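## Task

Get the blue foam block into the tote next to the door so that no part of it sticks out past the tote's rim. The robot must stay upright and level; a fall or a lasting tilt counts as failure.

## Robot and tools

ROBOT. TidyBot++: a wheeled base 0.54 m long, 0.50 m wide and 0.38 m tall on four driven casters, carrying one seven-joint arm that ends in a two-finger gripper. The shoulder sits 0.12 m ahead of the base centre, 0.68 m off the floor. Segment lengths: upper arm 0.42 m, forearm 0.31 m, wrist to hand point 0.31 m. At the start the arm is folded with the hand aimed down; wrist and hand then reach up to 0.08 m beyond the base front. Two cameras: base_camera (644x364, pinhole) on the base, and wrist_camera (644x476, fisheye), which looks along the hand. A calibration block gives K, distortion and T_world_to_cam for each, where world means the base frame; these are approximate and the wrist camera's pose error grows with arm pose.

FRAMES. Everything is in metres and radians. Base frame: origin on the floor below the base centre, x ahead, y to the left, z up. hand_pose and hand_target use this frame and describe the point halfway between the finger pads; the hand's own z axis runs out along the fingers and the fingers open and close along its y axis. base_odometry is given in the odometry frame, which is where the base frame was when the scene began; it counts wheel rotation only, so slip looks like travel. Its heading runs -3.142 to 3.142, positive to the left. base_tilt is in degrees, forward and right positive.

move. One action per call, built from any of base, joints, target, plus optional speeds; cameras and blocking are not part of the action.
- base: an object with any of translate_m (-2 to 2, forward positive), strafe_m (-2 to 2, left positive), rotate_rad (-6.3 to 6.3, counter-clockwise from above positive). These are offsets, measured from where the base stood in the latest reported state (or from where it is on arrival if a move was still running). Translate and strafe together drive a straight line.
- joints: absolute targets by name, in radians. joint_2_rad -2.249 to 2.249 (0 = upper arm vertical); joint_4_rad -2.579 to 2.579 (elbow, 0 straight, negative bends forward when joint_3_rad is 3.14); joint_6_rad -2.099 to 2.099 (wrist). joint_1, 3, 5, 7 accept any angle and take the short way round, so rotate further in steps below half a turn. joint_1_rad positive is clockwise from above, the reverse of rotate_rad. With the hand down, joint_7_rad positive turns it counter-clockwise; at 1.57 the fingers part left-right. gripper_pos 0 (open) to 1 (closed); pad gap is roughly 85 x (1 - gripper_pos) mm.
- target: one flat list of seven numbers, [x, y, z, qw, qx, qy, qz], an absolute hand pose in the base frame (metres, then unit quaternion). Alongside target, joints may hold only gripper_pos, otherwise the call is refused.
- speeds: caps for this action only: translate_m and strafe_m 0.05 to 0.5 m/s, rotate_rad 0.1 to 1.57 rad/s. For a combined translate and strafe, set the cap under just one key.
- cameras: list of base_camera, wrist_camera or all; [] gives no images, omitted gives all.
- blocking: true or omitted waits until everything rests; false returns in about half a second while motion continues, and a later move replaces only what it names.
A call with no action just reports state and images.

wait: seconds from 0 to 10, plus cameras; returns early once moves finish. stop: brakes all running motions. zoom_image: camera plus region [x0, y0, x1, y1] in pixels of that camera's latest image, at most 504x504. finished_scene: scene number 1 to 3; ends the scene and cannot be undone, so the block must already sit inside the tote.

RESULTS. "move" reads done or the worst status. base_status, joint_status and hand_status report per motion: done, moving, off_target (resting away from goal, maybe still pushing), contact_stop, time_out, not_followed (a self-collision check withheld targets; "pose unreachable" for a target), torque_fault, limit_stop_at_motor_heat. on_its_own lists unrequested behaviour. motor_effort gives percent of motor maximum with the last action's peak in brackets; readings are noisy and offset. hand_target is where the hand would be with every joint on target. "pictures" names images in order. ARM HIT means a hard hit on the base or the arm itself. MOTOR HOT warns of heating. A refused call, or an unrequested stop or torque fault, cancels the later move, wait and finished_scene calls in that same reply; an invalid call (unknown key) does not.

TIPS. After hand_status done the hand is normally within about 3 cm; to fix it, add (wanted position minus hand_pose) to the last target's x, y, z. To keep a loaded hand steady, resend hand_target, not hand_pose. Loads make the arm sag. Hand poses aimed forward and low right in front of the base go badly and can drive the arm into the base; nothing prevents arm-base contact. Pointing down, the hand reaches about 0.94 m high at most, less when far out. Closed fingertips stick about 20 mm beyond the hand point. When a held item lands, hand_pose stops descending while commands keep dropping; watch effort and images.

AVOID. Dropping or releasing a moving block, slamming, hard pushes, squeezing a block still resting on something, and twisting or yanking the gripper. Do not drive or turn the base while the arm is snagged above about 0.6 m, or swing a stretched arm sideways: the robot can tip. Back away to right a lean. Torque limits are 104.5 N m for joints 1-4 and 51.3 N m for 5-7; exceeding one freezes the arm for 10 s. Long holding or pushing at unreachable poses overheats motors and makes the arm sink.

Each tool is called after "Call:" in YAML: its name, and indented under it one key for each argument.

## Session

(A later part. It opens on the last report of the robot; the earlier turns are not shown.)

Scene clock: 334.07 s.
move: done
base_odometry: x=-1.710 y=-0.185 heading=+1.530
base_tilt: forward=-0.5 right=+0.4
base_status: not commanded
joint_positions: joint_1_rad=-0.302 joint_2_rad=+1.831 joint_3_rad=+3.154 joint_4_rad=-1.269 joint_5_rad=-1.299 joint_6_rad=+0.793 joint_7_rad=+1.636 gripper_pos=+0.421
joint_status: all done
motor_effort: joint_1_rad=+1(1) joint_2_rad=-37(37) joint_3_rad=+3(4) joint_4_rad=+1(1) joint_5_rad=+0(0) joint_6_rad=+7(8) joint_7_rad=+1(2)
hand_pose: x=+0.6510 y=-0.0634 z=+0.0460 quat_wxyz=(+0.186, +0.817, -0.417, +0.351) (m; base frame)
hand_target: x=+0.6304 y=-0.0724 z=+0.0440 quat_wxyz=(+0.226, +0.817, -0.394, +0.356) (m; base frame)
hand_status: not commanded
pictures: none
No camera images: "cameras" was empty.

Call:
move:
  joints: {"gripper_pos": 0.15}
  cameras: ["wrist_camera"]

Scene clock: 337.47 s.
move: done
base_odometry: x=-1.710 y=-0.185 heading=+1.530
base_tilt: forward=-0.5 right=+0.4
base_status: not commanded
joint_positions: joint_1_rad=-0.302 joint_2_rad=+1.832 joint_3_rad=+3.154 joint_4_rad=-1.269 joint_5_rad=-1.299 joint_6_rad=+0.793 joint_7_rad=+1.636 gripper_pos=+0.150
joint_status: all done
motor_effort: joint_1_rad=+1(1) joint_2_rad=-37(37) joint_3_rad=+3(4) joint_4_rad=+1(1) joint_5_rad=+0(0) joint_6_rad=+7(8) joint_7_rad=+2(2)
hand_pose: x=+0.6509 y=-0.0634 z=+0.0460 quat_wxyz=(+0.186, +0.817, -0.417, +0.351) (m; base frame)
hand_target: x=+0.6304 y=-0.0724 z=+0.0440 quat_wxyz=(+0.226, +0.817, -0.394, +0.356) (m; base frame)
hand_status: not commanded
pictures: wrist_camera
camera_calibration:
wrist_camera: T_world_to_cam=[[-0.821226, -0.569322, -0.0382123, 0.499143], [-0.3605, 0.569587, -0.738654, 0.367574], [0.442297, -0.592827, -0.673, -0.165054], [0, 0, 0, 1]] pos_world=[0.615423, -0.0230409, 0.179502]

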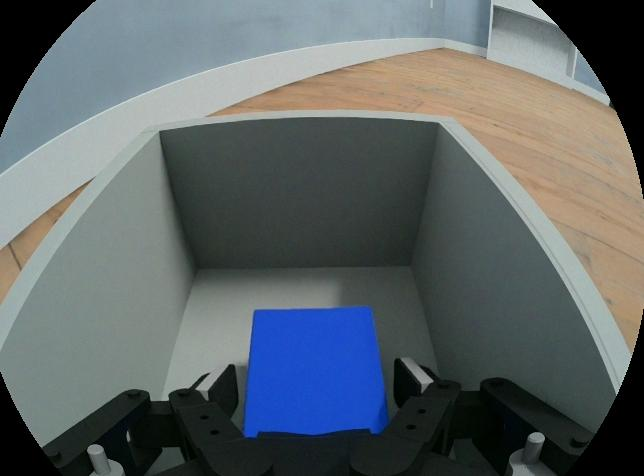

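Call:
move:
  joints: {"joint_2_rad": 1.46, "joint_4_rad": -1.66}
  cameras: []

Call:
move:
  joints: {"joint_2_rad": 0.9, "joint_4_rad": -2.0}

Scene clock: 344.30 s.
move: done
base_odometry: x=-1.710 y=-0.185 heading=+1.530
base_tilt: forward=-0.5 right=+0.3
base_status: not commanded
joint_positions: joint_1_rad=-0.302 joint_2_rad=+1.455 joint_3_rad=+3.154 joint_4_rad=-1.646 joint_5_rad=-1.299 joint_6_rad=+0.796 joint_7_rad=+1.636 gripper_pos=+0.150
joint_status: all done
motor_effort: joint_1_rad=+1(1) joint_2_rad=-38(40) joint_3_rad=+3(3) joint_4_rad=+1(2) joint_5_rad=+0(0) joint_6_rad=+8(8) joint_7_rad=+2(2)
hand_pose: x=+0.6609 y=-0.0613 z=+0.2036 quat_wxyz=(+0.188, +0.816, -0.419, +0.351) (m; base frame)
hand_target: x=+0.6491 y=-0.0664 z=+0.2139 quat_wxyz=(+0.223, +0.815, -0.396, +0.359) (m; base frame)
hand_status: not commanded
pictures: none
No camera images: "cameras" was empty.

Scene clock: 346.07 s.
move: done
base_odometry: x=-1.710 y=-0.185 heading=+1.530
base_tilt: forward=-0.5 right=+0.3
base_status: not commanded
joint_positions: joint_1_rad=-0.302 joint_2_rad=+0.903 joint_3_rad=+3.154 joint_4_rad=-1.985 joint_5_rad=-1.299 joint_6_rad=+0.797 joint_7_rad=+1.636 gripper_pos=+0.150
joint_status: all done
motor_effort: joint_1_rad=+1(1) joint_2_rad=-34(41) joint_3_rad=+3(4) joint_4_rad=+5(6) joint_5_rad=+2(2) joint_6_rad=+8(9) joint_7_rad=+2(2)
hand_pose: x=+0.6811 y=-0.0549 z=+0.4442 quat_wxyz=(+0.119, +0.781, -0.448, +0.418) (m; base frame)
hand_target: x=+0.6695 y=-0.0592 z=+0.4547 quat_wxyz=(+0.152, +0.780, -0.431, +0.427) (m; base frame)
hand_status: not commanded
pictures: base_camera, wrist_camera
camera_calibration:
wrist_camera: T_world_to_cam=[[-0.797929, -0.553519, -0.23859, 0.617986], [-0.202038, 0.61855, -0.759326, 0.571809], [0.567882, -0.557684, -0.605391, -0.0189513], [0, 0, 0, 1]] pos_world=[0.619398, -0.0221946, 0.570162]

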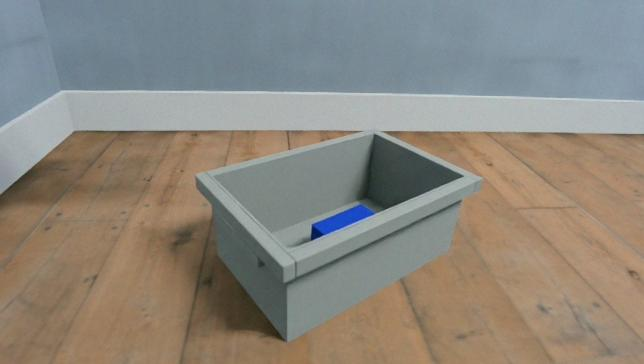

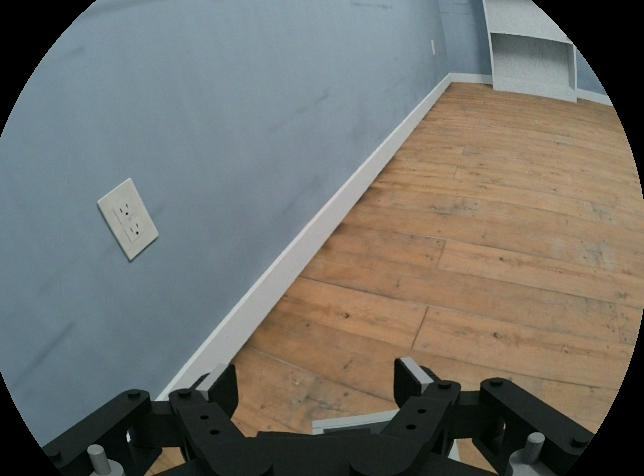

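Call:
finished_scene:
  scene: 3

The scene is finished: the task was done.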